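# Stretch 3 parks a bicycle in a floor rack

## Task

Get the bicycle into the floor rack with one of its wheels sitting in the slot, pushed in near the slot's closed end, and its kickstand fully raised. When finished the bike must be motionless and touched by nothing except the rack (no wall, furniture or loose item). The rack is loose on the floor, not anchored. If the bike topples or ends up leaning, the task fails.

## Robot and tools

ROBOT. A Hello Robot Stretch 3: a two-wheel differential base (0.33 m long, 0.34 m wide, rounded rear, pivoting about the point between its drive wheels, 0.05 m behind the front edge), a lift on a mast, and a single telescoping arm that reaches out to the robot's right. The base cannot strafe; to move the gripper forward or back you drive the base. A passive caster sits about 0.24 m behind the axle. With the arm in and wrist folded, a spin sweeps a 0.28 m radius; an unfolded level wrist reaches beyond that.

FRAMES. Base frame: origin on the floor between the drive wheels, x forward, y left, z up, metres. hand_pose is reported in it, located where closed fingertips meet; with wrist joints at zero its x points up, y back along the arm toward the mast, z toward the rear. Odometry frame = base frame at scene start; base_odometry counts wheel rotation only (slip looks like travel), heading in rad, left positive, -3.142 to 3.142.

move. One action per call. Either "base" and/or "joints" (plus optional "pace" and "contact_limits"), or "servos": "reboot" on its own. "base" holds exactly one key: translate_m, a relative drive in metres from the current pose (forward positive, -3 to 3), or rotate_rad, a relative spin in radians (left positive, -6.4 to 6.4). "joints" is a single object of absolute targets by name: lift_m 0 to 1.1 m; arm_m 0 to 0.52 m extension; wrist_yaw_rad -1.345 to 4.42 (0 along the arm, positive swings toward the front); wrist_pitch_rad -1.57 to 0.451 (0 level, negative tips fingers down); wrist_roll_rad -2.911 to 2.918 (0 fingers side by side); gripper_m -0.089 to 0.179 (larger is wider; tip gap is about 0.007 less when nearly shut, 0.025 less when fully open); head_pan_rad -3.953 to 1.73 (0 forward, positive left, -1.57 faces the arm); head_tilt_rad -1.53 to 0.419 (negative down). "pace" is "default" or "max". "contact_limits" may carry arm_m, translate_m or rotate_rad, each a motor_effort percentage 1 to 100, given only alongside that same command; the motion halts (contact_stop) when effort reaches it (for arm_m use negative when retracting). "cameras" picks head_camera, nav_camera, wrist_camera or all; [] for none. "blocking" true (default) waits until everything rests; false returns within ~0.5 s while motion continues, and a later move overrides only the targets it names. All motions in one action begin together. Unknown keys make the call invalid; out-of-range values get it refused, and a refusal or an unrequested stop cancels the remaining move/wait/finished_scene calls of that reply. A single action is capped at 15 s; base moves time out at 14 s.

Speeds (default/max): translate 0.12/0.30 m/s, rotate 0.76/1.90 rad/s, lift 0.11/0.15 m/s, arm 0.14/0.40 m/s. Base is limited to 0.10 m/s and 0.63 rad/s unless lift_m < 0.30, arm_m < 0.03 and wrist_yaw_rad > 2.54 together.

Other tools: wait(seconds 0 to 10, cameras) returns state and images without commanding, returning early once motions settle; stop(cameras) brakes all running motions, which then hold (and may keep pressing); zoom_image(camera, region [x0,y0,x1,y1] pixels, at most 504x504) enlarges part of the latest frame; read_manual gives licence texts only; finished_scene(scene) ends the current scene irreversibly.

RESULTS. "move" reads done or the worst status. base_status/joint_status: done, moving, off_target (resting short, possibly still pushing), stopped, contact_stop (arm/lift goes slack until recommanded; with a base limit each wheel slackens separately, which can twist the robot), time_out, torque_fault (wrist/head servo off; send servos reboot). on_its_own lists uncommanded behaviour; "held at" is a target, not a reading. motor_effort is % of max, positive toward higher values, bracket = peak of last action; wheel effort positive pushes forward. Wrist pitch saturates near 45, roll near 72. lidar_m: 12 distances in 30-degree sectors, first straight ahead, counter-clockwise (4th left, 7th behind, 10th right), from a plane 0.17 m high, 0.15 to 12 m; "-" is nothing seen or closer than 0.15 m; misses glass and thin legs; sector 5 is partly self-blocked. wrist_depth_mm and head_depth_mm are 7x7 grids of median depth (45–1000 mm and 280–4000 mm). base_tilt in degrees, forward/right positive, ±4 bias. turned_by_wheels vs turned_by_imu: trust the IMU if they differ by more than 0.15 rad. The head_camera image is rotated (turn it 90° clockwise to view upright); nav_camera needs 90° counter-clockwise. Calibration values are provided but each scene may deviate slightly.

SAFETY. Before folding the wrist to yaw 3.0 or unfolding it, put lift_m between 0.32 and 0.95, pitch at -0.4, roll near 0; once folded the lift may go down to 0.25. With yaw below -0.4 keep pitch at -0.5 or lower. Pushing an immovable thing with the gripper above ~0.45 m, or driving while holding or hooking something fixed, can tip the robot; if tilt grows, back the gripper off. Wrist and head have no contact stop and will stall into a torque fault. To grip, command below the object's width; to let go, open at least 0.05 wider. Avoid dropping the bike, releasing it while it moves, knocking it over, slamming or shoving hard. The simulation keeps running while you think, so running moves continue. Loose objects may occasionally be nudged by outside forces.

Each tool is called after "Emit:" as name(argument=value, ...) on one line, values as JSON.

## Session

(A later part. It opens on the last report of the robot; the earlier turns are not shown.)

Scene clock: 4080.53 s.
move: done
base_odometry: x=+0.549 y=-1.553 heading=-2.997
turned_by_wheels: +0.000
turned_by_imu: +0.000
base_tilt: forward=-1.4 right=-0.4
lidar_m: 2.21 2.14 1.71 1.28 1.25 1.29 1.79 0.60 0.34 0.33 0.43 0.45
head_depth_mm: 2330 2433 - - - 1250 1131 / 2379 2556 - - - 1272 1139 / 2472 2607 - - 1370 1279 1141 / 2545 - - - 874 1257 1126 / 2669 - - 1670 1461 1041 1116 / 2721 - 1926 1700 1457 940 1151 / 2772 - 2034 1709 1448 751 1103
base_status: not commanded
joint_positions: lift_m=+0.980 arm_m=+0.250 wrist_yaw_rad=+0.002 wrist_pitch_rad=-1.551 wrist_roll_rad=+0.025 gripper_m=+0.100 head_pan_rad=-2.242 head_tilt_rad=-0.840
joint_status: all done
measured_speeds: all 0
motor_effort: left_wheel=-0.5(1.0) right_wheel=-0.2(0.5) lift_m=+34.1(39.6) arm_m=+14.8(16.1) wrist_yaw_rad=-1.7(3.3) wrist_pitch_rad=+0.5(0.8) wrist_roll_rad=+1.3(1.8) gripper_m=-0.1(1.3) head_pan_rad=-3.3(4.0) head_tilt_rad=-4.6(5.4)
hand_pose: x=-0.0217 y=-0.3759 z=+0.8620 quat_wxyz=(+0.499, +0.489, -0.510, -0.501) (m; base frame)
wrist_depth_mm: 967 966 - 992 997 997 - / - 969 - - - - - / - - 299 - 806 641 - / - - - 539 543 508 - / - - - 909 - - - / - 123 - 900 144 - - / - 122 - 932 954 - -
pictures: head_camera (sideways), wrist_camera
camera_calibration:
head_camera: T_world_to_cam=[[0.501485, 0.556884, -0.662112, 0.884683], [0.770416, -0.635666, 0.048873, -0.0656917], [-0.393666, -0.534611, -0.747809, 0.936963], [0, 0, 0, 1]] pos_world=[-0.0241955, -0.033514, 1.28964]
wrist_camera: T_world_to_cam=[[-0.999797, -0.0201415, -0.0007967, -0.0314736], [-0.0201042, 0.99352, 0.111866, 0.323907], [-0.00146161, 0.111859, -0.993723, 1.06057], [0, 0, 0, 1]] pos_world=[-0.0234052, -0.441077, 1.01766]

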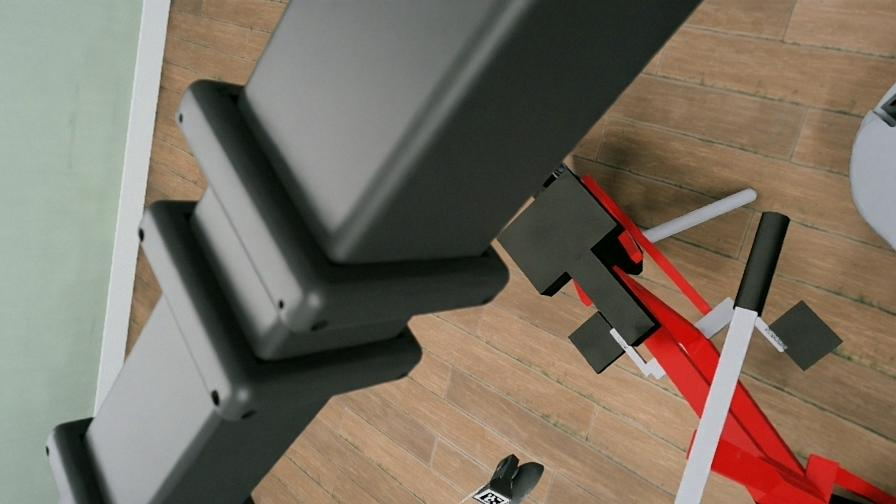

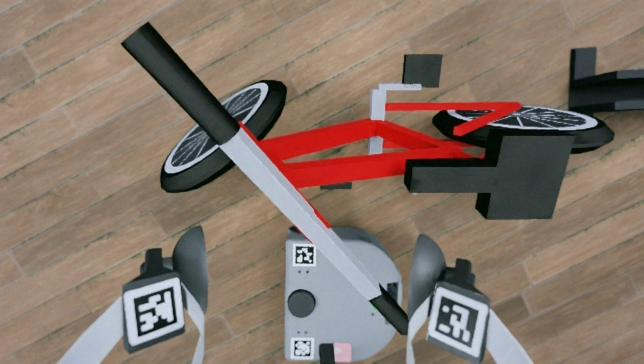

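Emit:
move(base={"translate_m": -0.6}, joints={"arm_m": 0.36}, cameras=["wrist_camera","head_camera"])

Emit:
zoom_image(camera="wrist_camera", region=[200, 40, 440, 200])

Scene clock: 4091.83 s.
move: done
base_odometry: x=+1.143 y=-1.466 heading=-2.997
turned_by_wheels: +0.000
turned_by_imu: -0.001
base_tilt: forward=-1.3 right=-0.5
lidar_m: 2.75 2.65 1.33 0.98 0.96 0.99 1.36 2.09 2.17 0.44 0.44 0.56
head_depth_mm: 1857 2121 - - - 1244 1131 / 1906 2130 - - - 1271 1134 / 1977 2204 - - 1393 1277 1140 / 2056 - - - 1378 1282 1138 / 2105 - - 1673 1437 1240 1147 / 2181 - - 1708 1471 1288 1149 / 2200 - 2004 1716 1490 1295 1099
base_status: done
joint_positions: lift_m=+0.980 arm_m=+0.360 wrist_yaw_rad=+0.001 wrist_pitch_rad=-1.550 wrist_roll_rad=+0.026 gripper_m=+0.100 head_pan_rad=-2.242 head_tilt_rad=-0.840
joint_status: all done
measured_speeds: all 0
motor_effort: left_wheel=-1.2(6.7) right_wheel=-2.4(6.6) lift_m=+30.6(34.4) arm_m=+15.6(22.4) wrist_yaw_rad=-0.6(2.4) wrist_pitch_rad=+0.1(0.4) wrist_roll_rad=+1.1(1.7) gripper_m=+0.3(1.5) head_pan_rad=-3.5(4.2) head_tilt_rad=-5.0(5.5)
hand_pose: x=-0.0217 y=-0.4861 z=+0.8620 quat_wxyz=(+0.499, +0.489, -0.511, -0.501) (m; base frame)
wrist_depth_mm: 982 972 - 995 - 978 - / - - 993 - - - 999 / - - - - - - - / - 758 752 - - - - / 495 495 - - - - - / - 122 - 954 144 - - / - 122 - 914 954 - -
pictures: head_camera (sideways), wrist_camera
camera_calibration:
head_camera: T_world_to_cam=[[0.501486, 0.556883, -0.662112, 0.884684], [0.770415, -0.635667, 0.048873, -0.0656917], [-0.393667, -0.53461, -0.747809, 0.936962], [0, 0, 0, 1]] pos_world=[-0.0241955, -0.033514, 1.28964]
wrist_camera: T_world_to_cam=[[-0.999829, -0.0184964, -0.000804784, -0.0328715], [-0.018471, 0.993609, 0.111356, 0.433842], [-0.00126004, 0.111352, -0.99378, 1.0727], [0, 0, 0, 1]] pos_world=[-0.0235007, -0.551124, 1.01769]

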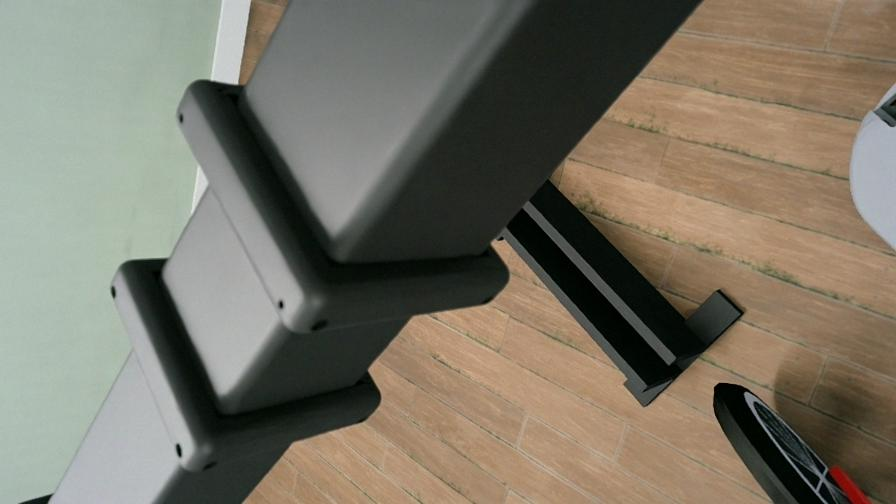

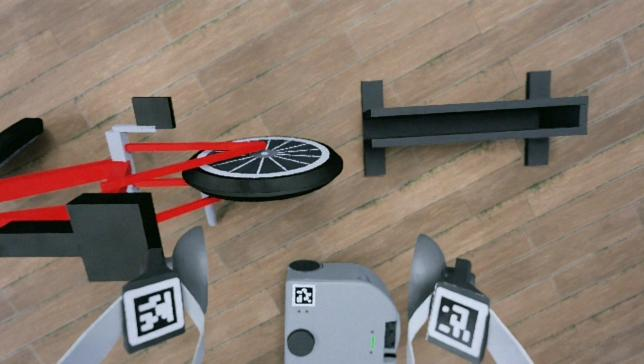

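Scaled by 2.100.

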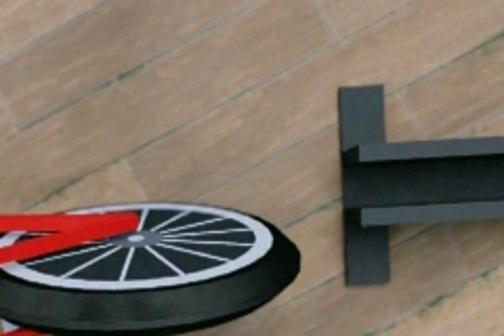

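Emit:
move(base={"translate_m": -0.4}, joints={"arm_m": 0.467, "wrist_yaw_rad": 1.647}, cameras=[])

Emit:
move(joints={"lift_m": 0.7, "wrist_pitch_rad": -0.8}, cameras=["wrist_camera","head_camera"])

Scene clock: 4126.13 s.
move: done
base_odometry: x=+1.539 y=-1.409 heading=-2.997
turned_by_wheels: +0.000
turned_by_imu: +0.000
base_tilt: forward=-1.4 right=-0.5
lidar_m: 1.33 2.79 1.06 0.78 0.76 0.79 1.09 1.74 1.81 2.50 0.57 0.65
head_depth_mm: 1544 1735 - - - 1247 1134 / 1591 1771 - - - 1273 1140 / 1644 1828 - - 1427 1277 1137 / 1708 1862 - - 1460 1285 1141 / 1751 - - 1650 1458 1278 1139 / 1765 - 1899 1697 1481 1222 1146 / 1825 - 1986 1718 1473 1179 1142
base_status: done
joint_positions: lift_m=+0.980 arm_m=+0.467 wrist_yaw_rad=+1.645 wrist_pitch_rad=-1.550 wrist_roll_rad=+0.027 gripper_m=+0.100 head_pan_rad=-2.242 head_tilt_rad=-0.840
joint_status: all done
measured_speeds: all 0
motor_effort: left_wheel=-1.2(6.1) right_wheel=-2.3(6.8) lift_m=+27.1(29.9) arm_m=+15.8(22.1) wrist_yaw_rad=+1.8(3.7) wrist_pitch_rad=+0.0(0.4) wrist_roll_rad=+0.9(1.4) gripper_m=+0.4(1.3) head_pan_rad=-3.7(4.2) head_tilt_rad=-4.5(5.6)
hand_pose: x=-0.0402 y=-0.6136 z=+0.8620 quat_wxyz=(+0.707, +0.707, +0.009, +0.023) (m; base frame)
wrist_depth_mm: 999 - - 997 - 981 - / 989 - - 988 - - - / 855 895 - - - - - / 892 936 - - - - - / - - - - - - - / - 123 - - 143 - - / - 121 - - - - -
pictures: none
No camera images: "cameras" was empty.

Scene clock: 4129.50 s.
move: done
base_odometry: x=+1.539 y=-1.409 heading=-2.997
turned_by_wheels: +0.000
turned_by_imu: +0.000
base_tilt: forward=-1.4 right=-0.5
lidar_m: 1.33 2.79 1.06 0.78 0.76 0.78 1.09 1.74 1.81 2.51 0.57 0.65
head_depth_mm: 1530 1738 1926 1672 1432 1262 1128 / 1578 1801 1976 1677 1451 1264 318 / 1623 1901 2002 1691 1455 1259 328 / 1713 1970 2009 1682 1455 366 1124 / 1756 2018 2000 1694 414 1223 1147 / 1828 2123 2043 1705 436 1221 1151 / 1897 2218 2050 499 1443 1186 1137
base_status: not commanded
joint_positions: lift_m=+0.700 arm_m=+0.467 wrist_yaw_rad=+1.645 wrist_pitch_rad=-0.816 wrist_roll_rad=+0.027 gripper_m=+0.100 head_pan_rad=-2.242 head_tilt_rad=-0.840
joint_status: all done
measured_speeds: all 0
motor_effort: left_wheel=-1.6(1.9) right_wheel=-2.2(2.5) lift_m=+19.5(24.1) arm_m=+14.5(16.4) wrist_yaw_rad=+1.5(3.5) wrist_pitch_rad=+3.1(4.3) wrist_roll_rad=+0.5(1.1) gripper_m=+0.4(1.5) head_pan_rad=-2.6(4.3) head_tilt_rad=-5.0(5.3)
hand_pose: x=+0.1363 y=-0.6005 z=+0.6356 quat_wxyz=(+0.644, +0.670, -0.245, +0.276) (m; base frame)
wrist_depth_mm: - - - - - - - / - - - - - - - / - - - - - - - / 988 982 928 954 - 994 - / 878 884 853 865 885 899 934 / 810 123 800 797 143 833 817 / - 121 725 610 725 728 771
pictures: head_camera (sideways), wrist_camera
camera_calibration:
head_camera: T_world_to_cam=[[0.501486, 0.556883, -0.662112, 0.884684], [0.770414, -0.635668, 0.048873, -0.0656917], [-0.393667, -0.53461, -0.747809, 0.936962], [0, 0, 0, 1]] pos_world=[-0.0241955, -0.033514, 1.28964]
wrist_camera: T_world_to_cam=[[0.0866598, -0.996186, 0.0101896, -0.619397], [-0.808504, -0.0763017, -0.583523, 0.482527], [0.582075, 0.0423296, -0.812033, 0.624148], [0, 0, 0, 1]] pos_world=[0.0805008, -0.606637, 0.794706]

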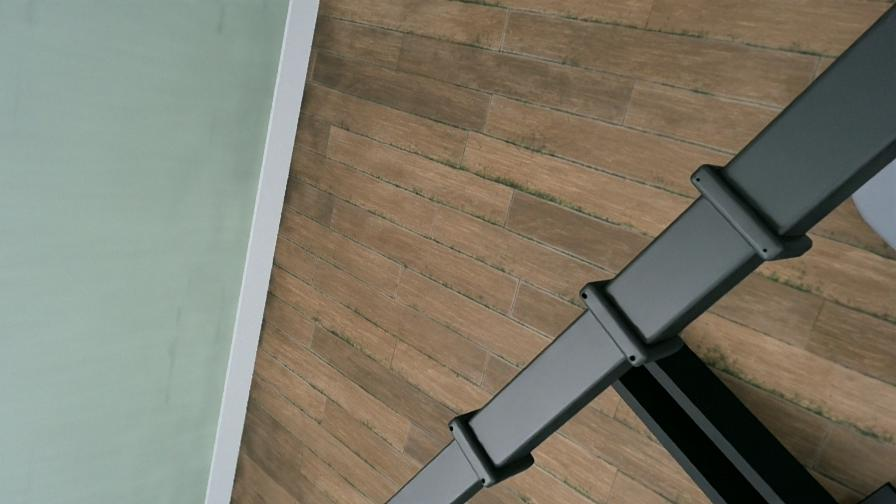

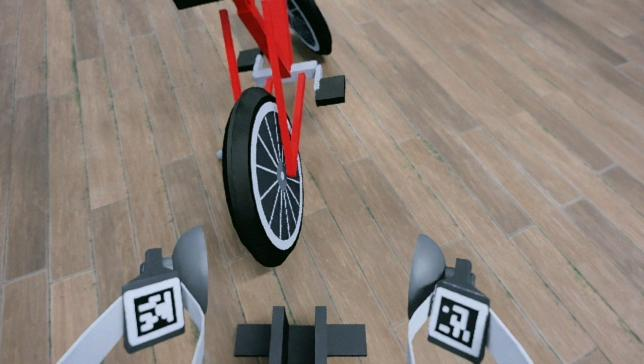

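Emit:
zoom_image(camera="wrist_camera", region=[200, 204, 400, 364])

Scaled by 2.520.

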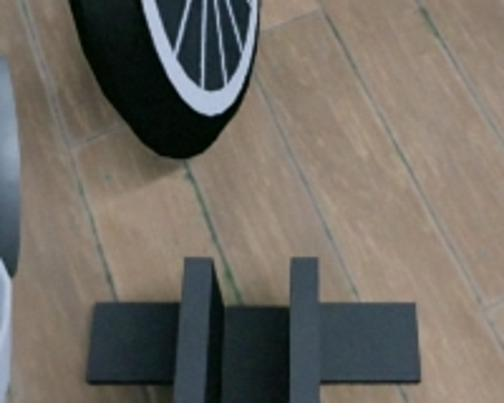

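Emit:
move(joints={"lift_m": 0.6, "wrist_pitch_rad": -1.57, "wrist_yaw_rad": 0, "wrist_roll_rad": 1.49, "arm_m": 0.474, "gripper_m": 0.179}, cameras=["wrist_camera"])

Scene clock: 4152.20 s.
move: done
base_odometry: x=+1.539 y=-1.409 heading=-2.997
turned_by_wheels: +0.000
turned_by_imu: +0.000
base_tilt: forward=-1.3 right=-0.4
lidar_m: 1.32 2.79 1.06 0.78 0.76 0.78 1.09 1.74 1.81 2.50 0.57 0.65
head_depth_mm: 1536 1753 1924 1661 1440 1266 1131 / 1581 1820 1975 1673 1441 1276 1135 / 1646 1892 1988 1676 1451 1269 413 / 1696 1978 2021 1673 1454 469 957 / 1749 2042 2004 1696 1469 480 1145 / 1825 2139 2026 1712 546 1220 1150 / 1898 2227 2058 1719 1418 1175 1138
base_status: not commanded
joint_positions: lift_m=+0.600 arm_m=+0.474 wrist_yaw_rad=+0.002 wrist_pitch_rad=-1.547 wrist_roll_rad=+1.485 gripper_m=+0.179 head_pan_rad=-2.242 head_tilt_rad=-0.840
joint_status: all done
joint sent to its limit — wrist_pitch_rad, lower limit.
measured_speeds: all 0
motor_effort: left_wheel=-0.9(1.8) right_wheel=-2.6(2.6) lift_m=+18.8(23.0) arm_m=+14.5(22.7) wrist_yaw_rad=-2.6(3.8) wrist_pitch_rad=-1.6(3.6) wrist_roll_rad=+1.3(2.2) gripper_m=+0.3(82.4) head_pan_rad=-2.8(4.1) head_tilt_rad=-4.4(5.3)
hand_pose: x=-0.0216 y=-0.6008 z=+0.4820 quat_wxyz=(+0.032, +0.030, -0.715, -0.698) (m; base frame)
wrist_depth_mm: 626 607 611 542 621 621 620 / 637 611 622 622 643 638 640 / 620 646 638 624 652 640 550 / 652 653 644 649 664 660 526 / 667 657 662 519 665 681 520 / 133 671 706 516 671 137 664 / 118 689 710 692 702 120 112
pictures: wrist_camera
camera_calibration:
wrist_camera: T_world_to_cam=[[-0.130688, 0.991109, -0.0249677, 0.601714], [0.982974, 0.132814, 0.126978, 0.087107], [0.129166, -0.00794808, -0.991591, 0.637847], [0, 0, 0, 1]] pos_world=[-0.089375, -0.602864, 0.636447]

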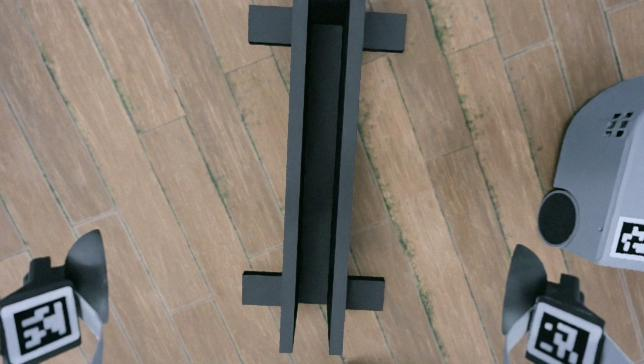

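Emit:
move(joints={"lift_m": 0.3, "arm_m": 0.469}, cameras=["wrist_camera"])

Scene clock: 4162.40 s.
move: done
base_odometry: x=+1.539 y=-1.409 heading=-2.997
turned_by_wheels: +0.000
turned_by_imu: +0.000
base_tilt: forward=-1.4 right=-0.4
lidar_m: 1.32 2.79 1.05 0.78 0.76 0.78 1.08 1.74 1.81 2.50 0.57 0.65
head_depth_mm: 1531 1755 1923 1688 1438 1271 1131 / 1587 1808 1970 1680 1449 1275 1141 / 1646 1894 1989 1684 1461 1280 1144 / 1711 1976 2014 1680 1465 1284 700 / 1762 2034 2029 1691 1468 1238 1132 / 1820 2138 2028 1695 1478 1183 1152 / 1896 2235 2046 1718 929 1155 1127
base_status: not commanded
joint_positions: lift_m=+0.300 arm_m=+0.469 wrist_yaw_rad=+0.002 wrist_pitch_rad=-1.547 wrist_roll_rad=+1.485 gripper_m=+0.179 head_pan_rad=-2.242 head_tilt_rad=-0.840
joint_status: all done
measured_speeds: all 0
motor_effort: left_wheel=-1.5(1.9) right_wheel=-2.2(2.6) lift_m=+18.5(23.4) arm_m=-14.0(19.8) wrist_yaw_rad=-2.0(3.3) wrist_pitch_rad=-1.7(1.8) wrist_roll_rad=+1.3(1.7) gripper_m=+0.8(1.2) head_pan_rad=-2.8(4.0) head_tilt_rad=-5.0(5.4)
hand_pose: x=-0.0216 y=-0.5956 z=+0.1820 quat_wxyz=(+0.032, +0.030, -0.714, -0.698) (m; base frame)
wrist_depth_mm: 319 323 179 315 187 321 324 / 328 327 182 325 332 332 332 / 338 336 193 333 337 340 339 / 340 343 201 335 346 345 351 / 349 353 213 341 353 352 352 / 128 357 189 356 358 139 360 / 118 364 193 358 364 120 112
pictures: wrist_camera
camera_calibration:
wrist_camera: T_world_to_cam=[[-0.130561, 0.99114, -0.024403, 0.589036], [0.982991, 0.132615, 0.127053, 0.124381], [0.129163, -0.00739988, -0.991596, 0.340755], [0, 0, 0, 1]] pos_world=[-0.0893731, -0.59779, 0.336463]

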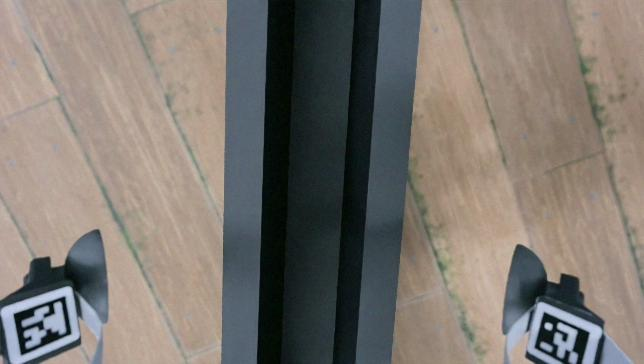

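Emit:
move(joints={"lift_m": 0.245}, cameras=[])

Emit:
move(joints={"gripper_m": 0.02}, cameras=["wrist_camera"])

Scene clock: 4166.10 s.
move: done
base_odometry: x=+1.539 y=-1.409 heading=-2.997
turned_by_wheels: +0.000
turned_by_imu: +0.000
base_tilt: forward=-1.3 right=-0.4
lidar_m: 1.32 2.79 1.06 0.78 0.76 0.78 1.09 1.74 1.81 2.51 0.57 0.65
head_depth_mm: 1541 1742 1920 1669 1439 1265 1139 / 1586 1813 1971 1686 1449 1278 1135 / 1646 1887 2014 1693 1458 1274 1133 / 1690 1960 2016 1679 1461 1277 755 / 1755 2034 2041 1701 1459 1267 1125 / 1829 2096 2020 1697 1473 1182 1157 / 1892 2218 2067 1731 975 1130 1129
base_status: not commanded
joint_positions: lift_m=+0.245 arm_m=+0.469 wrist_yaw_rad=+0.002 wrist_pitch_rad=-1.547 wrist_roll_rad=+1.485 gripper_m=+0.179 head_pan_rad=-2.242 head_tilt_rad=-0.840
joint_status: all done
measured_speeds: all 0
motor_effort: left_wheel=-1.0(1.9) right_wheel=-2.4(2.5) lift_m=+18.5(22.1) arm_m=-13.3(14.6) wrist_yaw_rad=-2.6(3.1) wrist_pitch_rad=-1.5(1.8) wrist_roll_rad=+1.5(1.6) gripper_m=+0.8(1.0) head_pan_rad=-2.5(4.0) head_tilt_rad=-5.1(5.2)
hand_pose: x=-0.0216 y=-0.5956 z=+0.1270 quat_wxyz=(+0.032, +0.030, -0.714, -0.698) (m; base frame)
wrist_depth_mm: 268 270 117 263 118 274 273 / 276 274 120 271 120 280 279 / 279 281 122 278 123 282 283 / 286 287 124 281 126 289 290 / 290 290 128 288 128 295 294 / 128 297 130 294 131 140 302 / 116 304 133 301 141 120 112
pictures: none
No camera images: "cameras" was empty.

Scene clock: 4168.20 s.
move: done
base_odometry: x=+1.539 y=-1.409 heading=-2.997
turned_by_wheels: +0.000
turned_by_imu: +0.000
base_tilt: forward=-1.3 right=-0.5
lidar_m: 1.32 2.79 1.06 0.78 0.76 0.78 1.08 1.74 1.81 2.49 0.57 0.65
head_depth_mm: 1539 1751 1922 1661 1443 1263 1132 / 1588 1826 1963 1680 1447 1276 1137 / 1633 1896 1986 1669 1458 1276 1140 / 1703 1965 2012 1697 1462 1285 754 / 1763 2048 2027 1702 1451 1266 1127 / 1802 2120 2037 1710 1469 1190 1157 / 1875 2233 2054 1715 970 1118 1136
base_status: not commanded
joint_positions: lift_m=+0.245 arm_m=+0.469 wrist_yaw_rad=+0.002 wrist_pitch_rad=-1.551 wrist_roll_rad=+1.485 gripper_m=+0.021 head_pan_rad=-2.242 head_tilt_rad=-0.840
joint_status: all done
measured_speeds: all 0
motor_effort: left_wheel=-1.5(2.0) right_wheel=-2.3(2.5) lift_m=+18.4(19.4) arm_m=-13.3(14.4) wrist_yaw_rad=-1.8(3.4) wrist_pitch_rad=-0.9(1.8) wrist_roll_rad=+1.3(1.6) gripper_m=-27.2(98.1) head_pan_rad=-2.7(4.1) head_tilt_rad=-4.5(5.8)
hand_pose: x=-0.0216 y=-0.5947 z=+0.1270 quat_wxyz=(+0.032, +0.030, -0.713, -0.700) (m; base frame)
wrist_depth_mm: 269 268 118 269 119 273 273 / 276 275 121 272 121 278 279 / 280 279 123 276 124 285 285 / 284 287 126 281 126 291 290 / 292 293 128 290 129 294 296 / 301 122 143 296 131 303 305 / 302 119 133 302 133 119 310
pictures: wrist_camera
camera_calibration:
wrist_camera: T_world_to_cam=[[-0.13056, 0.99122, -0.0208949, 0.586397], [0.982992, 0.132164, 0.127513, 0.130915], [0.129155, -0.00389147, -0.991617, 0.288373], [0, 0, 0, 1]] pos_world=[-0.0893739, -0.597429, 0.281515]

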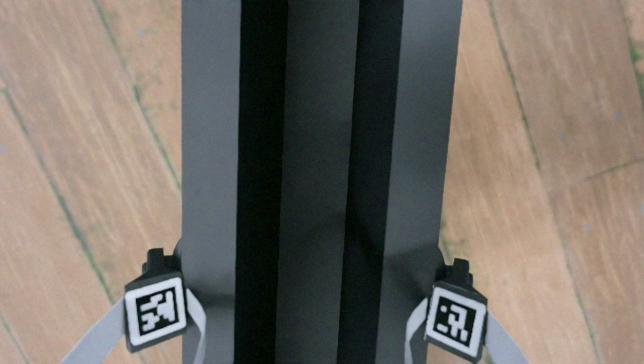

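Emit:
move(joints={"lift_m": 0.275}, cameras=[])

Emit:
move(joints={"arm_m": 0.431, "wrist_roll_rad": 1.526}, cameras=[])

Emit:
move(joints={"lift_m": 0.245}, cameras=["wrist_camera"])

Scene clock: 4172.93 s.
move: done
base_odometry: x=+1.539 y=-1.409 heading=-2.997
turned_by_wheels: +0.000
turned_by_imu: +0.000
base_tilt: forward=-1.3 right=-0.4
lidar_m: 1.33 2.79 1.06 0.78 0.76 0.78 1.08 1.74 0.57 0.54 0.55 0.65
head_depth_mm: 1522 1745 1924 1665 1446 1266 1130 / 1585 1815 1980 1670 1440 1268 1141 / 1635 1883 1993 1691 1453 1282 1140 / 1694 1948 2013 1676 1463 1280 720 / 1751 2037 2018 1700 1461 1246 1128 / 1822 2114 2043 1713 1466 1179 1152 / 1893 2227 2046 1713 942 1125 1134
base_status: not commanded
joint_positions: lift_m=+0.275 arm_m=+0.469 wrist_yaw_rad=+0.002 wrist_pitch_rad=-1.544 wrist_roll_rad=+1.486 gripper_m=+0.024 head_pan_rad=-2.242 head_tilt_rad=-0.840
joint_status: all done
measured_speeds: all 0
motor_effort: left_wheel=-1.4(1.8) right_wheel=-2.4(2.4) lift_m=+41.0(44.1) arm_m=-12.0(13.5) wrist_yaw_rad=-2.1(2.9) wrist_pitch_rad=-1.9(2.4) wrist_roll_rad=+1.7(1.7) gripper_m=-15.8(16.7) head_pan_rad=-3.8(4.0) head_tilt_rad=-5.1(5.3)
hand_pose: x=-0.0216 y=-0.5964 z=+0.1569 quat_wxyz=(+0.031, +0.030, -0.715, -0.697) (m; base frame)
wrist_depth_mm: 296 297 124 274 125 302 305 / 307 301 126 278 128 307 309 / 312 309 129 283 130 312 317 / 313 316 132 287 133 319 319 / 320 321 134 298 135 329 328 / 330 122 137 300 136 330 334 / 331 118 150 308 138 333 338
pictures: none
No camera images: "cameras" was empty.

Scene clock: 4174.27 s.
move: done
base_odometry: x=+1.539 y=-1.409 heading=-2.997
turned_by_wheels: +0.000
turned_by_imu: +0.000
base_tilt: forward=-1.3 right=-0.4
lidar_m: 1.32 2.79 1.06 0.78 0.76 0.78 1.09 1.74 0.53 0.50 0.52 0.64
head_depth_mm: 1539 1755 1926 1666 1437 1263 1130 / 1586 1826 1972 1679 1450 1269 1134 / 1639 1869 2000 1684 1453 1270 1141 / 1698 1958 1987 1698 1457 1263 726 / 1756 2043 2027 1700 1463 1173 1127 / 1834 2120 2016 1708 1470 1150 1150 / 1899 2212 2056 1711 1444 1057 1123
base_status: not commanded
joint_positions: lift_m=+0.275 arm_m=+0.431 wrist_yaw_rad=+0.000 wrist_pitch_rad=-1.542 wrist_roll_rad=+1.526 gripper_m=+0.024 head_pan_rad=-2.242 head_tilt_rad=-0.840
joint_status: all done
measured_speeds: all 0
motor_effort: left_wheel=-1.3(1.9) right_wheel=-2.2(2.4) lift_m=+40.9(42.6) arm_m=-14.6(22.8) wrist_yaw_rad=+0.2(2.1) wrist_pitch_rad=-2.6(2.7) wrist_roll_rad=-0.3(4.6) gripper_m=-15.2(16.7) head_pan_rad=-3.8(4.1) head_tilt_rad=-4.7(5.3)
hand_pose: x=-0.0215 y=-0.5589 z=+0.1569 quat_wxyz=(+0.016, +0.015, -0.717, -0.697) (m; base frame)
wrist_depth_mm: 298 300 125 276 126 300 301 / 304 304 127 280 128 306 307 / 307 307 129 283 133 311 313 / 315 317 132 288 133 320 318 / 318 323 134 295 136 328 325 / 329 121 137 298 136 335 332 / 335 118 148 307 138 339 339
pictures: none
No camera images: "cameras" was empty.

Scene clock: 4175.20 s.
move: contact_stop
base_odometry: x=+1.539 y=-1.409 heading=-2.997
turned_by_wheels: +0.000
turned_by_imu: +0.000
base_tilt: forward=-1.3 right=-0.5
lidar_m: 1.32 2.79 1.05 0.78 0.76 0.78 1.08 1.74 1.81 2.51 0.57 0.65
head_depth_mm: 1546 1742 1918 1671 1450 1267 1133 / 1587 1811 1984 1674 1440 1274 1133 / 1640 1890 1984 1686 1460 1273 1138 / 1699 1953 2034 1684 1459 1280 750 / 1759 2029 2007 1692 1466 1215 1133 / 1823 2139 2026 1695 1473 1129 1151 / 1898 2205 2024 1724 1476 1023 1123
base_status: not commanded
joint_positions: lift_m=+0.249 arm_m=+0.431 wrist_yaw_rad=+0.000 wrist_pitch_rad=-1.554 wrist_roll_rad=+1.526 gripper_m=+0.024 head_pan_rad=-2.242 head_tilt_rad=-0.840
joint_status: lift_m contact_stop (moved -0.026 of -0.030)
measured_speeds: translate_m=+0.000 rotate_rad=+0.000 lift_m=+0.002 arm_m=+0.000 wrist_yaw_rad=+0.000 wrist_pitch_rad=+0.000 wrist_roll_rad=+0.000 head_pan_rad=+0.000 head_tilt_rad=+0.000
on_its_own: lift_m is slack since a contact_stop
motor_effort: left_wheel=-0.7(1.8) right_wheel=+0.8(2.5) lift_m=+23.5(39.1) arm_m=-14.6(15.6) wrist_yaw_rad=-0.8(1.2) wrist_pitch_rad=-0.3(2.7) wrist_roll_rad=-0.3(0.6) gripper_m=-14.9(16.2) head_pan_rad=-3.5(4.3) head_tilt_rad=-4.4(5.0)
hand_pose: x=-0.0215 y=-0.5559 z=+0.1307 quat_wxyz=(+0.016, +0.015, -0.713, -0.701) (m; base frame)
wrist_depth_mm: 274 272 126 270 123 279 277 / 279 279 124 275 125 282 282 / 286 282 127 285 128 291 290 / 288 291 130 285 131 300 295 / 296 295 133 293 134 298 304 / 304 122 135 300 135 307 308 / 307 118 156 304 128 318 315
pictures: wrist_camera
camera_calibration:
wrist_camera: T_world_to_cam=[[-0.0872704, 0.996027, -0.017728, 0.551158], [0.987712, 0.0888305, 0.128583, 0.101131], [0.129647, -0.00628875, -0.99154, 0.290849], [0, 0, 0, 1]] pos_world=[-0.0894961, -0.556123, 0.285156]

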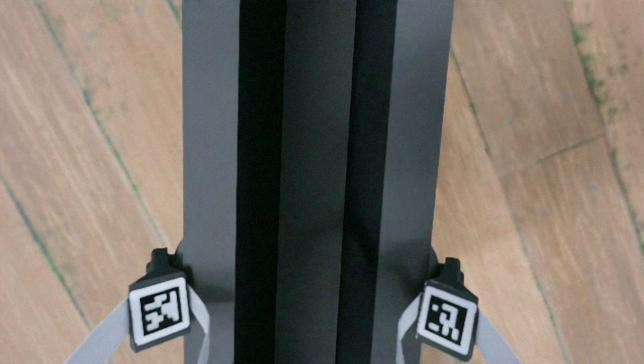

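Emit:
move(joints={"gripper_m": 0.17}, cameras=[])

Emit:
move(joints={"lift_m": 0.6}, cameras=["wrist_camera"])

Emit:
move(joints={"lift_m": 0.65, "wrist_pitch_rad": -0.75, "wrist_yaw_rad": 1.614, "wrist_roll_rad": 0, "arm_m": 0.415}, cameras=["wrist_camera"])

Emit:
zoom_image(camera="wrist_camera", region=[200, 204, 400, 364])

Scene clock: 4181.03 s.
move: done
base_odometry: x=+1.539 y=-1.409 heading=-2.997
turned_by_wheels: +0.000
turned_by_imu: +0.000
base_tilt: forward=-1.3 right=-0.5
lidar_m: 1.32 2.79 1.06 0.78 0.76 0.78 1.08 1.74 1.81 2.50 0.57 0.65
head_depth_mm: 1529 1741 1929 1671 1447 1271 1133 / 1581 1827 1975 1674 1442 1270 1136 / 1634 1888 2005 1675 1451 1273 1140 / 1704 1952 2005 1698 1457 1281 750 / 1754 2038 2022 1716 1463 1219 1131 / 1822 2119 2046 1709 1461 1126 1152 / 1891 2233 2061 1710 1462 1015 1121
base_status: not commanded
joint_positions: lift_m=+0.249 arm_m=+0.431 wrist_yaw_rad=+0.000 wrist_pitch_rad=-1.550 wrist_roll_rad=+1.526 gripper_m=+0.170 head_pan_rad=-2.242 head_tilt_rad=-0.840
joint_status: all done
measured_speeds: all 0
on_its_own: lift_m is slack since a contact_stop
motor_effort: left_wheel=-0.5(1.3) right_wheel=+1.1(1.1) lift_m=+26.4(26.8) arm_m=-8.6(11.2) wrist_yaw_rad=+0.5(1.7) wrist_pitch_rad=-0.9(1.2) wrist_roll_rad=-0.4(0.7) gripper_m=+0.6(81.8) head_pan_rad=-3.2(3.8) head_tilt_rad=-4.5(5.2)
hand_pose: x=-0.0215 y=-0.5569 z=+0.1309 quat_wxyz=(+0.016, +0.015, -0.714, -0.700) (m; base frame)
wrist_depth_mm: 273 273 125 270 122 277 276 / 278 280 124 274 125 279 282 / 284 284 126 281 127 288 287 / 291 287 129 285 130 293 295 / 292 297 131 291 133 300 299 / - 300 134 300 140 138 308 / 115 308 137 306 311 119 313
pictures: none
No camera images: "cameras" was empty.

Scene clock: 4185.07 s.
move: done
base_odometry: x=+1.539 y=-1.409 heading=-2.997
turned_by_wheels: +0.000
turned_by_imu: +0.000
base_tilt: forward=-1.4 right=-0.5
lidar_m: 1.32 2.79 1.06 0.78 0.76 0.78 1.08 1.74 1.81 2.51 0.57 0.65
head_depth_mm: 1535 1740 1911 1668 1443 1267 1126 / 1595 1817 1966 1670 1439 1267 1135 / 1641 1893 1975 1684 1464 1276 413 / 1701 1966 2010 1708 1464 462 955 / 1775 2041 2029 1707 1473 481 1145 / 1835 2120 2043 1709 545 1192 1156 / 1896 2224 2043 1723 1422 1144 1114
base_status: not commanded
joint_positions: lift_m=+0.600 arm_m=+0.431 wrist_yaw_rad=+0.000 wrist_pitch_rad=-1.550 wrist_roll_rad=+1.526 gripper_m=+0.170 head_pan_rad=-2.242 head_tilt_rad=-0.840
joint_status: all done
measured_speeds: all 0
motor_effort: left_wheel=-0.9(1.2) right_wheel=+1.0(1.1) lift_m=+33.2(39.9) arm_m=-4.1(8.9) wrist_yaw_rad=+0.6(2.0) wrist_pitch_rad=-0.8(1.4) wrist_roll_rad=-0.2(0.7) gripper_m=+0.8(1.4) head_pan_rad=-3.0(4.1) head_tilt_rad=-4.7(5.3)
hand_pose: x=-0.0215 y=-0.5569 z=+0.4820 quat_wxyz=(+0.016, +0.015, -0.714, -0.700) (m; base frame)
wrist_depth_mm: 613 611 611 615 616 616 619 / 632 625 622 624 636 631 535 / 634 639 652 557 638 650 488 / 647 656 654 650 664 663 505 / 641 673 653 600 654 664 510 / - 689 694 655 688 138 706 / 117 691 705 682 699 118 688
pictures: wrist_camera
camera_calibration:
wrist_camera: T_world_to_cam=[[-0.0872777, 0.995948, -0.021687, 0.560266], [0.987712, 0.0893482, 0.128228, 0.0565116], [0.129646, -0.010229, -0.991508, 0.636949], [0, 0, 0, 1]] pos_world=[-0.0894963, -0.55653, 0.636444]

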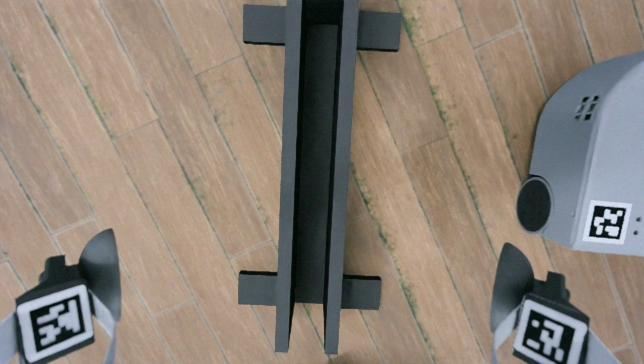

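Scene clock: 4186.87 s.
move: done
base_odometry: x=+1.539 y=-1.409 heading=-2.997
turned_by_wheels: +0.000
turned_by_imu: +0.000
base_tilt: forward=-1.3 right=-0.4
lidar_m: 1.32 2.78 1.06 0.78 0.76 0.78 1.09 1.74 1.81 2.50 0.57 0.65
head_depth_mm: 1545 1761 1920 1662 1447 1267 1134 / 1587 1796 1969 1690 1445 1271 368 / 1639 1886 1993 1691 1452 1277 369 / 1699 1961 2005 1687 1455 411 1089 / 1743 2046 2040 1702 1456 436 1148 / 1827 2107 2035 1688 484 1187 1156 / 1882 2226 2050 562 1448 1275 1126
base_status: not commanded
joint_positions: lift_m=+0.650 arm_m=+0.415 wrist_yaw_rad=+1.612 wrist_pitch_rad=-0.766 wrist_roll_rad=+0.005 gripper_m=+0.170 head_pan_rad=-2.242 head_tilt_rad=-0.840
joint_status: all done
measured_speeds: all 0
motor_effort: left_wheel=+0.2(1.4) right_wheel=+1.0(1.2) lift_m=+32.0(40.1) arm_m=-10.5(21.9) wrist_yaw_rad=+2.1(3.5) wrist_pitch_rad=+2.8(4.2) wrist_roll_rad=-1.9(3.3) gripper_m=+0.3(1.2) head_pan_rad=-3.0(3.9) head_tilt_rad=-4.7(5.2)
hand_pose: x=+0.1464 y=-0.5533 z=+0.5936 quat_wxyz=(+0.645, +0.657, -0.265, +0.288) (m; base frame)
wrist_depth_mm: - - - - - - - / - - - - - - - / - - - - - - - / 927 928 936 940 999 983 989 / 855 855 833 831 900 877 897 / - 765 786 761 793 137 787 / 118 701 709 711 714 119 709
pictures: wrist_camera
camera_calibration:
wrist_camera: T_world_to_cam=[[0.0686147, -0.997279, 0.0269466, -0.580749], [-0.779512, -0.0704496, -0.622412, 0.491911], [0.622617, 0.0217014, -0.782225, 0.547158], [0, 0, 0, 1]] pos_world=[0.082629, -0.556388, 0.749822]

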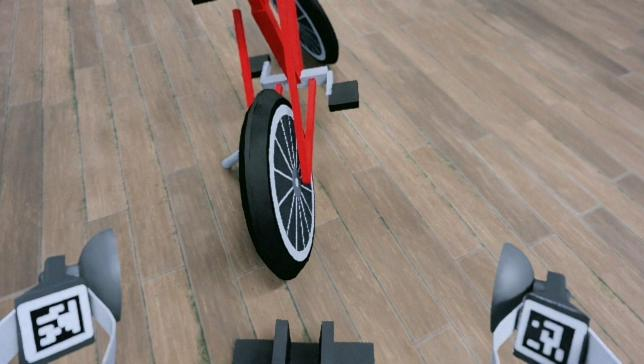

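Scaled by 2.520.

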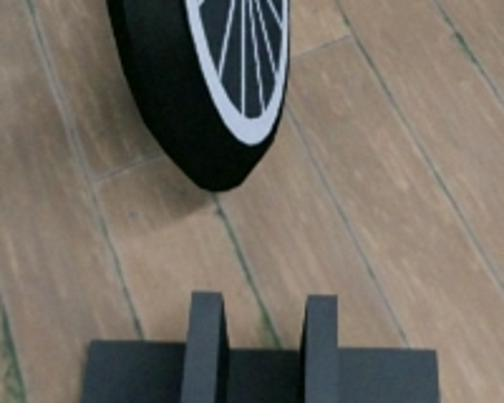

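Emit:
move(base={"translate_m": 1.0}, joints={"lift_m": 0.98, "wrist_pitch_rad": -1.57, "wrist_yaw_rad": 0, "wrist_roll_rad": -0.65, "arm_m": 0.3, "gripper_m": 0.12}, cameras=["wrist_camera", "head_camera"])

Scene clock: 4212.10 s.
move: done
base_odometry: x=+0.549 y=-1.553 heading=-2.997
turned_by_wheels: +0.000
turned_by_imu: +0.003
base_tilt: forward=-1.3 right=-0.4
lidar_m: 2.21 2.13 1.70 1.28 1.25 1.29 1.79 0.60 0.34 0.33 0.43 0.45
head_depth_mm: 2318 2446 - - - 1247 1134 / 2397 2539 - - - 1276 1137 / 2457 2617 - - 1373 1279 1141 / 2573 - - - 877 1253 1122 / 2647 - - 1638 1471 1042 1113 / 2716 - - 1703 1470 938 1155 / 2723 - 2042 1721 1483 751 1100
base_status: done
joint_positions: lift_m=+0.980 arm_m=+0.300 wrist_yaw_rad=+0.002 wrist_pitch_rad=-1.549 wrist_roll_rad=-0.647 gripper_m=+0.120 head_pan_rad=-2.242 head_tilt_rad=-0.840
joint_status: all done
joint sent to its limit — wrist_pitch_rad, lower limit.
measured_speeds: all 0
motor_effort: left_wheel=+1.4(6.6) right_wheel=+2.1(6.4) lift_m=+33.0(38.6) arm_m=-13.0(22.3) wrist_yaw_rad=-2.5(4.1) wrist_pitch_rad=-1.2(2.8) wrist_roll_rad=-1.4(2.8) gripper_m=-0.1(81.6) head_pan_rad=-3.5(4.2) head_tilt_rad=-4.6(5.6)
hand_pose: x=-0.0216 y=-0.4265 z=+0.8620 quat_wxyz=(+0.640, +0.626, -0.318, -0.311) (m; base frame)
wrist_depth_mm: 999 979 968 979 987 - - / - - 813 - - - - / - - 293 - - - - / - - - 779 829 - - / - - 895 - 770 - - / - 120 926 - 511 - - / 108 123 922 - - 117 -
pictures: head_camera (sideways), wrist_camera
camera_calibration:
head_camera: T_world_to_cam=[[0.501514, 0.556863, -0.662108, 0.884678], [0.770385, -0.635704, 0.0488729, -0.0656914], [-0.393689, -0.534588, -0.747813, 0.936968], [0, 0, 0, 1]] pos_world=[-0.0241971, -0.0335125, 1.28964]
wrist_camera: T_world_to_cam=[[-0.769956, -0.637983, 0.0120631, -0.302058], [-0.632714, 0.765776, 0.115153, 0.260991], [-0.0827031, 0.08103, -0.993275, 1.05092], [0, 0, 0, 1]] pos_world=[0.0194752, -0.477724, 1.01744]

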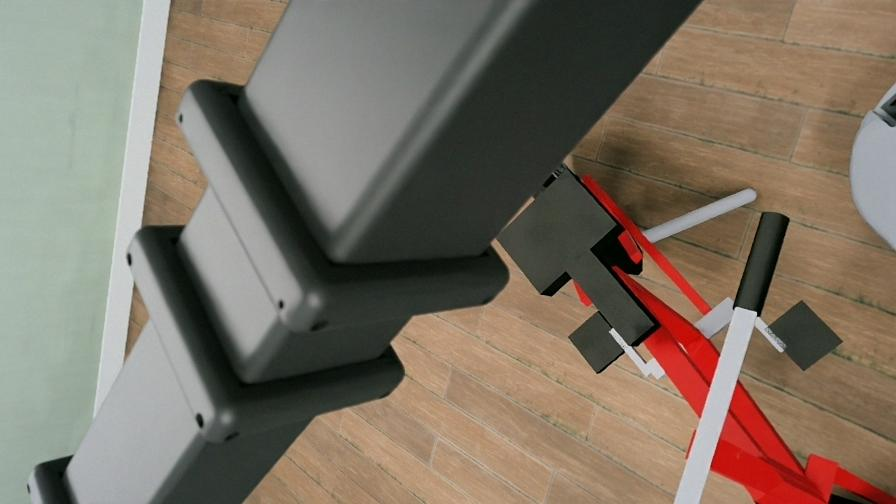

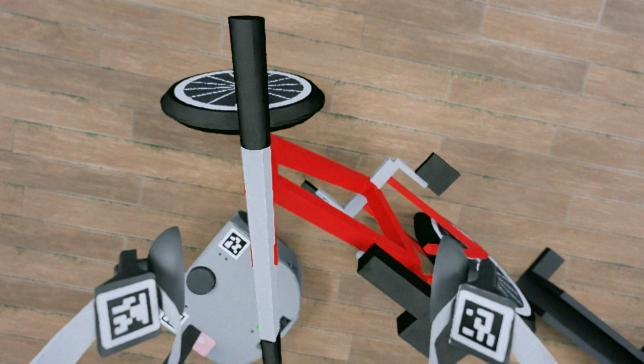

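Emit:
move(base={"translate_m": 0.009}, joints={"arm_m": 0.236, "wrist_roll_rad": -0.6}, cameras=[])

Emit:
move(joints={"lift_m": 0.774}, cameras=["wrist_camera"])

Scene clock: 4219.57 s.
move: done
base_odometry: x=+0.540 y=-1.554 heading=-2.997
turned_by_wheels: +0.000
turned_by_imu: +0.000
base_tilt: forward=-1.3 right=-0.4
lidar_m: 2.19 2.13 1.71 1.28 1.26 1.30 1.79 0.60 0.34 0.33 0.42 0.45
head_depth_mm: 2319 2452 - - - 1251 1131 / 2390 2520 - - - 1268 1137 / 2496 2638 - - 1373 1277 1136 / 2566 2672 - - 874 1258 1132 / 2680 - - 1616 1459 1053 1112 / 2692 - 1935 1701 1460 939 1149 / 2773 - 2011 1728 1475 747 930
base_status: done
joint_positions: lift_m=+0.980 arm_m=+0.236 wrist_yaw_rad=+0.002 wrist_pitch_rad=-1.549 wrist_roll_rad=-0.605 gripper_m=+0.120 head_pan_rad=-2.242 head_tilt_rad=-0.840
joint_status: all done
measured_speeds: all 0
motor_effort: left_wheel=+0.5(5.7) right_wheel=+1.9(5.1) lift_m=+33.1(34.2) arm_m=-15.3(23.6) wrist_yaw_rad=-2.0(3.7) wrist_pitch_rad=-1.2(1.4) wrist_roll_rad=+1.5(2.4) gripper_m=+0.3(0.8) head_pan_rad=-3.0(4.0) head_tilt_rad=-4.2(5.2)
hand_pose: x=-0.0216 y=-0.3625 z=+0.8620 quat_wxyz=(+0.633, +0.620, -0.331, -0.325) (m; base frame)
wrist_depth_mm: 975 981 995 - - 997 996 / 999 - 941 996 - - - / - - - 706 - - - / - - - 529 853 - - / - - 889 - 577 - - / - 120 913 - - 148 - / 107 - 962 - - 117 -
pictures: none
No camera images: "cameras" was empty.

Scene clock: 4222.27 s.
move: done
base_odometry: x=+0.540 y=-1.554 heading=-2.997
turned_by_wheels: +0.000
turned_by_imu: +0.000
base_tilt: forward=-1.3 right=-0.5
lidar_m: 2.19 2.13 1.71 1.28 1.25 1.29 1.79 0.60 0.34 0.33 0.42 0.45
head_depth_mm: 2326 2435 1976 1592 1440 1266 - / 2384 2426 1980 1537 1446 1293 - / 2489 2483 1990 1676 1101 288 972 / 2559 2504 2006 1688 851 296 1140 / 2658 2513 2035 1691 335 1043 1112 / 2731 2495 2022 404 671 940 1147 / 2882 2542 2055 410 505 669 932
base_status: not commanded
joint_positions: lift_m=+0.774 arm_m=+0.236 wrist_yaw_rad=+0.002 wrist_pitch_rad=-1.549 wrist_roll_rad=-0.605 gripper_m=+0.120 head_pan_rad=-2.242 head_tilt_rad=-0.840
joint_status: all done
measured_speeds: all 0
motor_effort: left_wheel=+1.3(1.6) right_wheel=+1.8(2.0) lift_m=+18.7(38.0) arm_m=-13.4(15.9) wrist_yaw_rad=-2.1(3.2) wrist_pitch_rad=-1.1(1.5) wrist_roll_rad=+1.2(1.7) gripper_m=+0.7(0.7) head_pan_rad=-3.6(4.0) head_tilt_rad=-4.8(5.4)
hand_pose: x=-0.0216 y=-0.3625 z=+0.6560 quat_wxyz=(+0.633, +0.620, -0.331, -0.325) (m; base frame)
wrist_depth_mm: 760 781 87 96 788 798 827 / 822 795 - 105 811 805 825 / 789 822 106 108 829 822 847 / 844 826 859 305 585 852 854 / 849 841 854 137 342 652 878 / 863 120 682 150 857 383 866 / 108 123 704 885 924 117 306
pictures: wrist_camera
camera_calibration:
wrist_camera: T_world_to_cam=[[-0.796157, -0.604986, 0.0112454, -0.246768], [-0.599997, 0.791725, 0.114782, 0.246005], [-0.078345, 0.0846376, -0.993327, 0.842551], [0, 0, 0, 1]] pos_world=[0.0171454, -0.415371, 0.811466]

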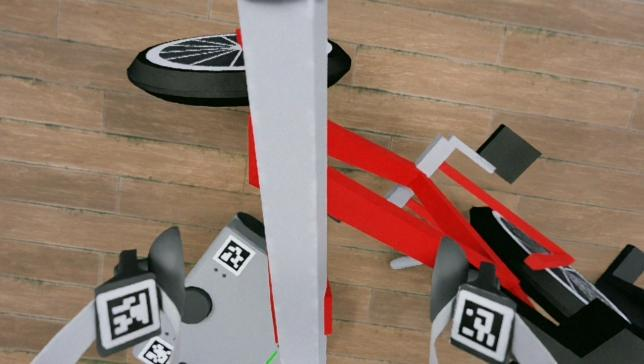

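Emit:
move(joints={"gripper_m": -0.05}, cameras=[])

Emit:
move(joints={"gripper_m": -0.07}, cameras=["wrist_camera"])

Scene clock: 4226.87 s.
move: done
base_odometry: x=+0.540 y=-1.554 heading=-2.997
turned_by_wheels: +0.000
turned_by_imu: +0.000
base_tilt: forward=-1.3 right=-0.4
lidar_m: 2.21 2.13 1.71 1.29 1.25 1.29 1.80 0.60 0.34 0.33 0.42 0.45
head_depth_mm: 2321 2439 1984 1591 1456 1269 - / 2407 2438 1989 1546 1437 1297 - / 2494 2458 2006 1684 1096 288 965 / 2571 2433 2001 1695 857 296 1142 / 2660 2502 2039 1699 335 1052 1111 / 2739 2534 2022 405 1387 942 1152 / 2903 2544 2061 411 503 628 927
base_status: not commanded
joint_positions: lift_m=+0.774 arm_m=+0.236 wrist_yaw_rad=+0.000 wrist_pitch_rad=-1.552 wrist_roll_rad=-0.604 gripper_m=-0.049 head_pan_rad=-2.242 head_tilt_rad=-0.840
joint_status: all done
measured_speeds: all 0
motor_effort: left_wheel=+1.0(1.5) right_wheel=-2.7(2.9) lift_m=+31.0(31.0) arm_m=-12.4(13.8) wrist_yaw_rad=+0.6(2.9) wrist_pitch_rad=-0.6(1.4) wrist_roll_rad=+1.2(1.6) gripper_m=-22.3(96.9) head_pan_rad=-3.4(3.9) head_tilt_rad=-4.8(5.4)
hand_pose: x=-0.0216 y=-0.3618 z=+0.6560 quat_wxyz=(+0.632, +0.620, -0.331, -0.326) (m; base frame)
wrist_depth_mm: 778 799 86 96 783 780 806 / 802 785 - 106 802 826 821 / 794 811 805 104 810 814 817 / 824 824 821 299 590 850 847 / 855 863 835 126 345 646 892 / 874 868 127 132 844 339 804 / 905 893 121 155 894 314 305
pictures: none
No camera images: "cameras" was empty.

Scene clock: 4227.60 s.
move: done
base_odometry: x=+0.540 y=-1.554 heading=-2.997
turned_by_wheels: +0.000
turned_by_imu: +0.000
base_tilt: forward=-1.3 right=-0.5
lidar_m: 2.20 2.13 1.71 1.28 1.26 1.29 1.80 0.60 0.34 0.33 0.42 0.45
head_depth_mm: 2303 2424 1974 1592 1443 1268 - / 2387 2440 1986 1531 1445 1300 - / 2489 2455 2014 1695 1101 288 966 / 2551 2478 2018 1692 861 296 1139 / 2657 2501 2004 1696 336 1051 1113 / 2738 2542 2042 404 1389 940 1148 / 2863 2547 2052 410 502 628 927
base_status: not commanded
joint_positions: lift_m=+0.774 arm_m=+0.236 wrist_yaw_rad=+0.000 wrist_pitch_rad=-1.552 wrist_roll_rad=-0.604 gripper_m=-0.069 head_pan_rad=-2.242 head_tilt_rad=-0.840
joint_status: all done
measured_speeds: all 0
motor_effort: left_wheel=+0.8(1.5) right_wheel=-2.8(2.9) lift_m=+40.0(41.3) arm_m=-11.1(12.3) wrist_yaw_rad=+0.5(1.5) wrist_pitch_rad=-0.6(0.9) wrist_roll_rad=+1.3(1.3) gripper_m=-29.4(95.6) head_pan_rad=-3.4(3.7) head_tilt_rad=-4.6(5.5)
hand_pose: x=-0.0216 y=-0.3618 z=+0.6560 quat_wxyz=(+0.632, +0.620, -0.331, -0.326) (m; base frame)
wrist_depth_mm: 800 781 87 96 778 795 799 / 805 805 - 107 817 839 812 / 809 819 802 104 832 837 838 / 821 837 851 297 598 835 862 / 881 860 837 126 346 652 873 / 844 867 126 132 880 335 784 / 868 858 121 155 881 310 306
pictures: wrist_camera
camera_calibration:
wrist_camera: T_world_to_cam=[[-0.797552, -0.603174, 0.00963367, -0.244651], [-0.598169, 0.792801, 0.116877, 0.244534], [-0.0781347, 0.0874529, -0.9931, 0.843389], [0, 0, 0, 1]] pos_world=[0.017049, -0.415191, 0.811346]

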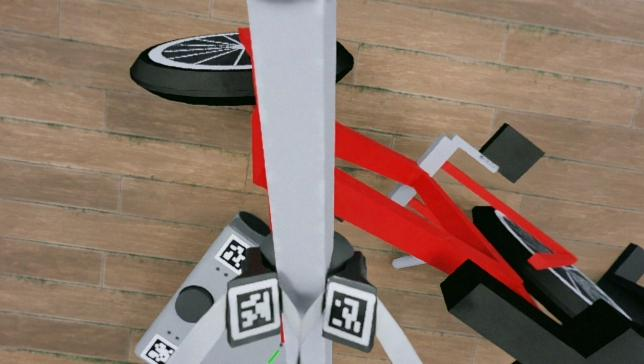

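Emit:
move(joints={"arm_m": 0.29, "lift_m": 0.786, "wrist_roll_rad": -0.35}, cameras=[])

Emit:
move(joints={"arm_m": 0.335, "lift_m": 0.793, "wrist_roll_rad": -0.15, "gripper_m": -0.071}, cameras=["wrist_camera"])

Scene clock: 4233.20 s.
move: contact_stop
base_odometry: x=+0.540 y=-1.554 heading=-2.998
turned_by_wheels: +0.000
turned_by_imu: -0.051
base_tilt: forward=-1.3 right=-0.5
lidar_m: 2.24 2.13 1.79 1.30 1.24 1.27 1.70 0.69 0.34 0.33 0.45 2.57
head_depth_mm: 2316 2422 1977 1619 1439 1272 - / 2395 2428 1989 1573 1451 1318 - / 2427 2471 1978 1669 1240 - 971 / 2511 2452 2029 1696 312 288 1143 / 2563 2512 2046 1691 320 1049 1111 / 2668 2525 2034 368 1383 993 1146 / 2767 2525 2049 398 1470 741 1118
base_status: not commanded
joint_positions: lift_m=+0.788 arm_m=+0.290 wrist_yaw_rad=+0.005 wrist_pitch_rad=-1.557 wrist_roll_rad=-0.360 gripper_m=-0.066 head_pan_rad=-2.242 head_tilt_rad=-0.840
joint_status: lift_m contact_stop (moved +0.014 of +0.012); the others done
measured_speeds: translate_m=+0.000 rotate_rad=+0.001 lift_m=+0.000 arm_m=+0.000 wrist_yaw_rad=+0.000 wrist_pitch_rad=+0.000 wrist_roll_rad=+0.000 head_pan_rad=+0.000 head_tilt_rad=+0.000
on_its_own: lift_m is slack since a contact_stop
motor_effort: left_wheel=-3.8(3.8) right_wheel=+10.2(10.9) lift_m=+26.3(46.7) arm_m=+20.7(26.5) wrist_yaw_rad=-4.2(4.9) wrist_pitch_rad=+0.1(1.0) wrist_roll_rad=+2.9(4.8) gripper_m=-17.0(17.8) head_pan_rad=-2.9(4.0) head_tilt_rad=-4.5(5.1)
hand_pose: x=-0.0217 y=-0.4144 z=+0.6701 quat_wxyz=(+0.586, +0.578, -0.403, -0.399) (m; base frame)
wrist_depth_mm: 816 818 99 827 800 814 815 / 796 811 - 815 823 826 819 / 833 806 114 502 853 832 868 / 854 840 826 318 572 681 862 / 840 870 869 139 367 340 340 / 847 886 154 129 887 316 314 / 886 892 120 164 897 923 326
pictures: none
No camera images: "cameras" was empty.

not run: a stop that you did not command came earlier in this reply.

Emit:
wait(seconds=0, cameras=["wrist_camera", "head_camera"])

Scene clock: 4237.37 s.
base_odometry: x=+0.540 y=-1.554 heading=-2.998
turned_by_wheels: +0.000
turned_by_imu: +0.000
base_tilt: forward=-1.4 right=-0.5
lidar_m: 2.23 2.13 1.80 1.30 1.24 1.27 1.70 0.69 0.34 0.33 0.45 2.58
head_depth_mm: 2312 2451 1973 1644 1438 1272 - / 2383 2438 1995 1563 1444 1311 - / 2432 2454 2013 1687 1238 - 968 / 2535 2474 2006 1692 312 287 1145 / 2590 2502 2038 1695 320 1062 1120 / 2668 2497 2043 368 1389 974 1148 / 2741 2527 2061 397 1477 737 1120
base_status: not commanded
joint_positions: lift_m=+0.788 arm_m=+0.290 wrist_yaw_rad=+0.005 wrist_pitch_rad=-1.557 wrist_roll_rad=-0.360 gripper_m=-0.066 head_pan_rad=-2.242 head_tilt_rad=-0.840
joint_status: lift_m contact_stop (moved +0.014 of +0.012); the others done
measured_speeds: all 0
on_its_own: lift_m is slack since a contact_stop
motor_effort: left_wheel=-3.4(3.8) right_wheel=+7.3(10.9) lift_m=+25.5(46.7) arm_m=+15.3(26.5) wrist_yaw_rad=-3.9(4.9) wrist_pitch_rad=+0.1(1.0) wrist_roll_rad=+3.3(4.8) gripper_m=-16.8(17.8) head_pan_rad=-2.7(4.0) head_tilt_rad=-5.3(5.1)
hand_pose: x=-0.0217 y=-0.4144 z=+0.6701 quat_wxyz=(+0.586, +0.578, -0.403, -0.399) (m; base frame)
wrist_depth_mm: 785 805 98 812 805 813 807 / 814 811 511 824 835 815 840 / 848 853 479 486 830 834 864 / 844 853 839 315 581 670 853 / 854 875 886 139 378 344 336 / 889 901 154 131 877 315 313 / 910 891 122 164 902 905 329
pictures: head_camera (sideways), wrist_camera
camera_calibration:
head_camera: T_world_to_cam=[[0.501514, 0.556863, -0.662108, 0.884678], [0.770385, -0.635704, 0.0488729, -0.0656914], [-0.393689, -0.534588, -0.747813, 0.936968], [0, 0, 0, 1]] pos_world=[-0.0241971, -0.0335125, 1.28964]
wrist_camera: T_world_to_cam=[[-0.918058, -0.396427, 0.00388076, -0.189723], [-0.393177, 0.911699, 0.119237, 0.336694], [-0.0508068, 0.107941, -0.992858, 0.870902], [0, 0, 0, 1]] pos_world=[0.00245136, -0.47618, 0.825272]

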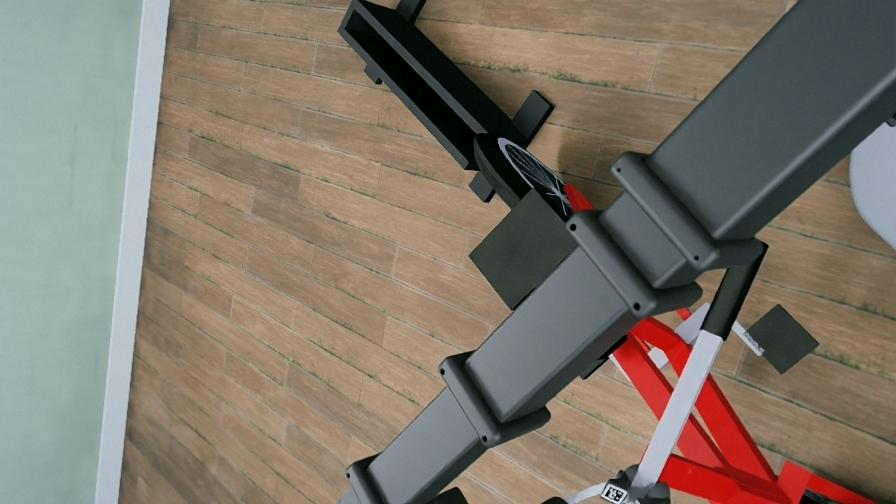

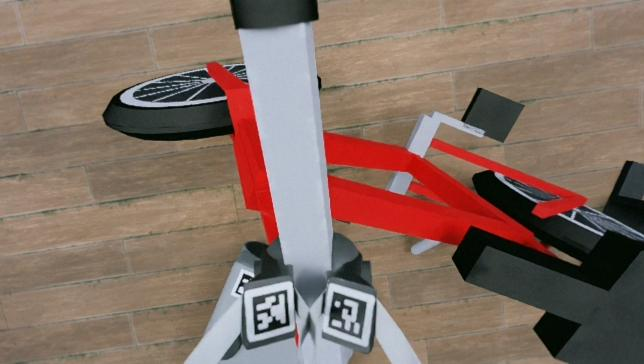

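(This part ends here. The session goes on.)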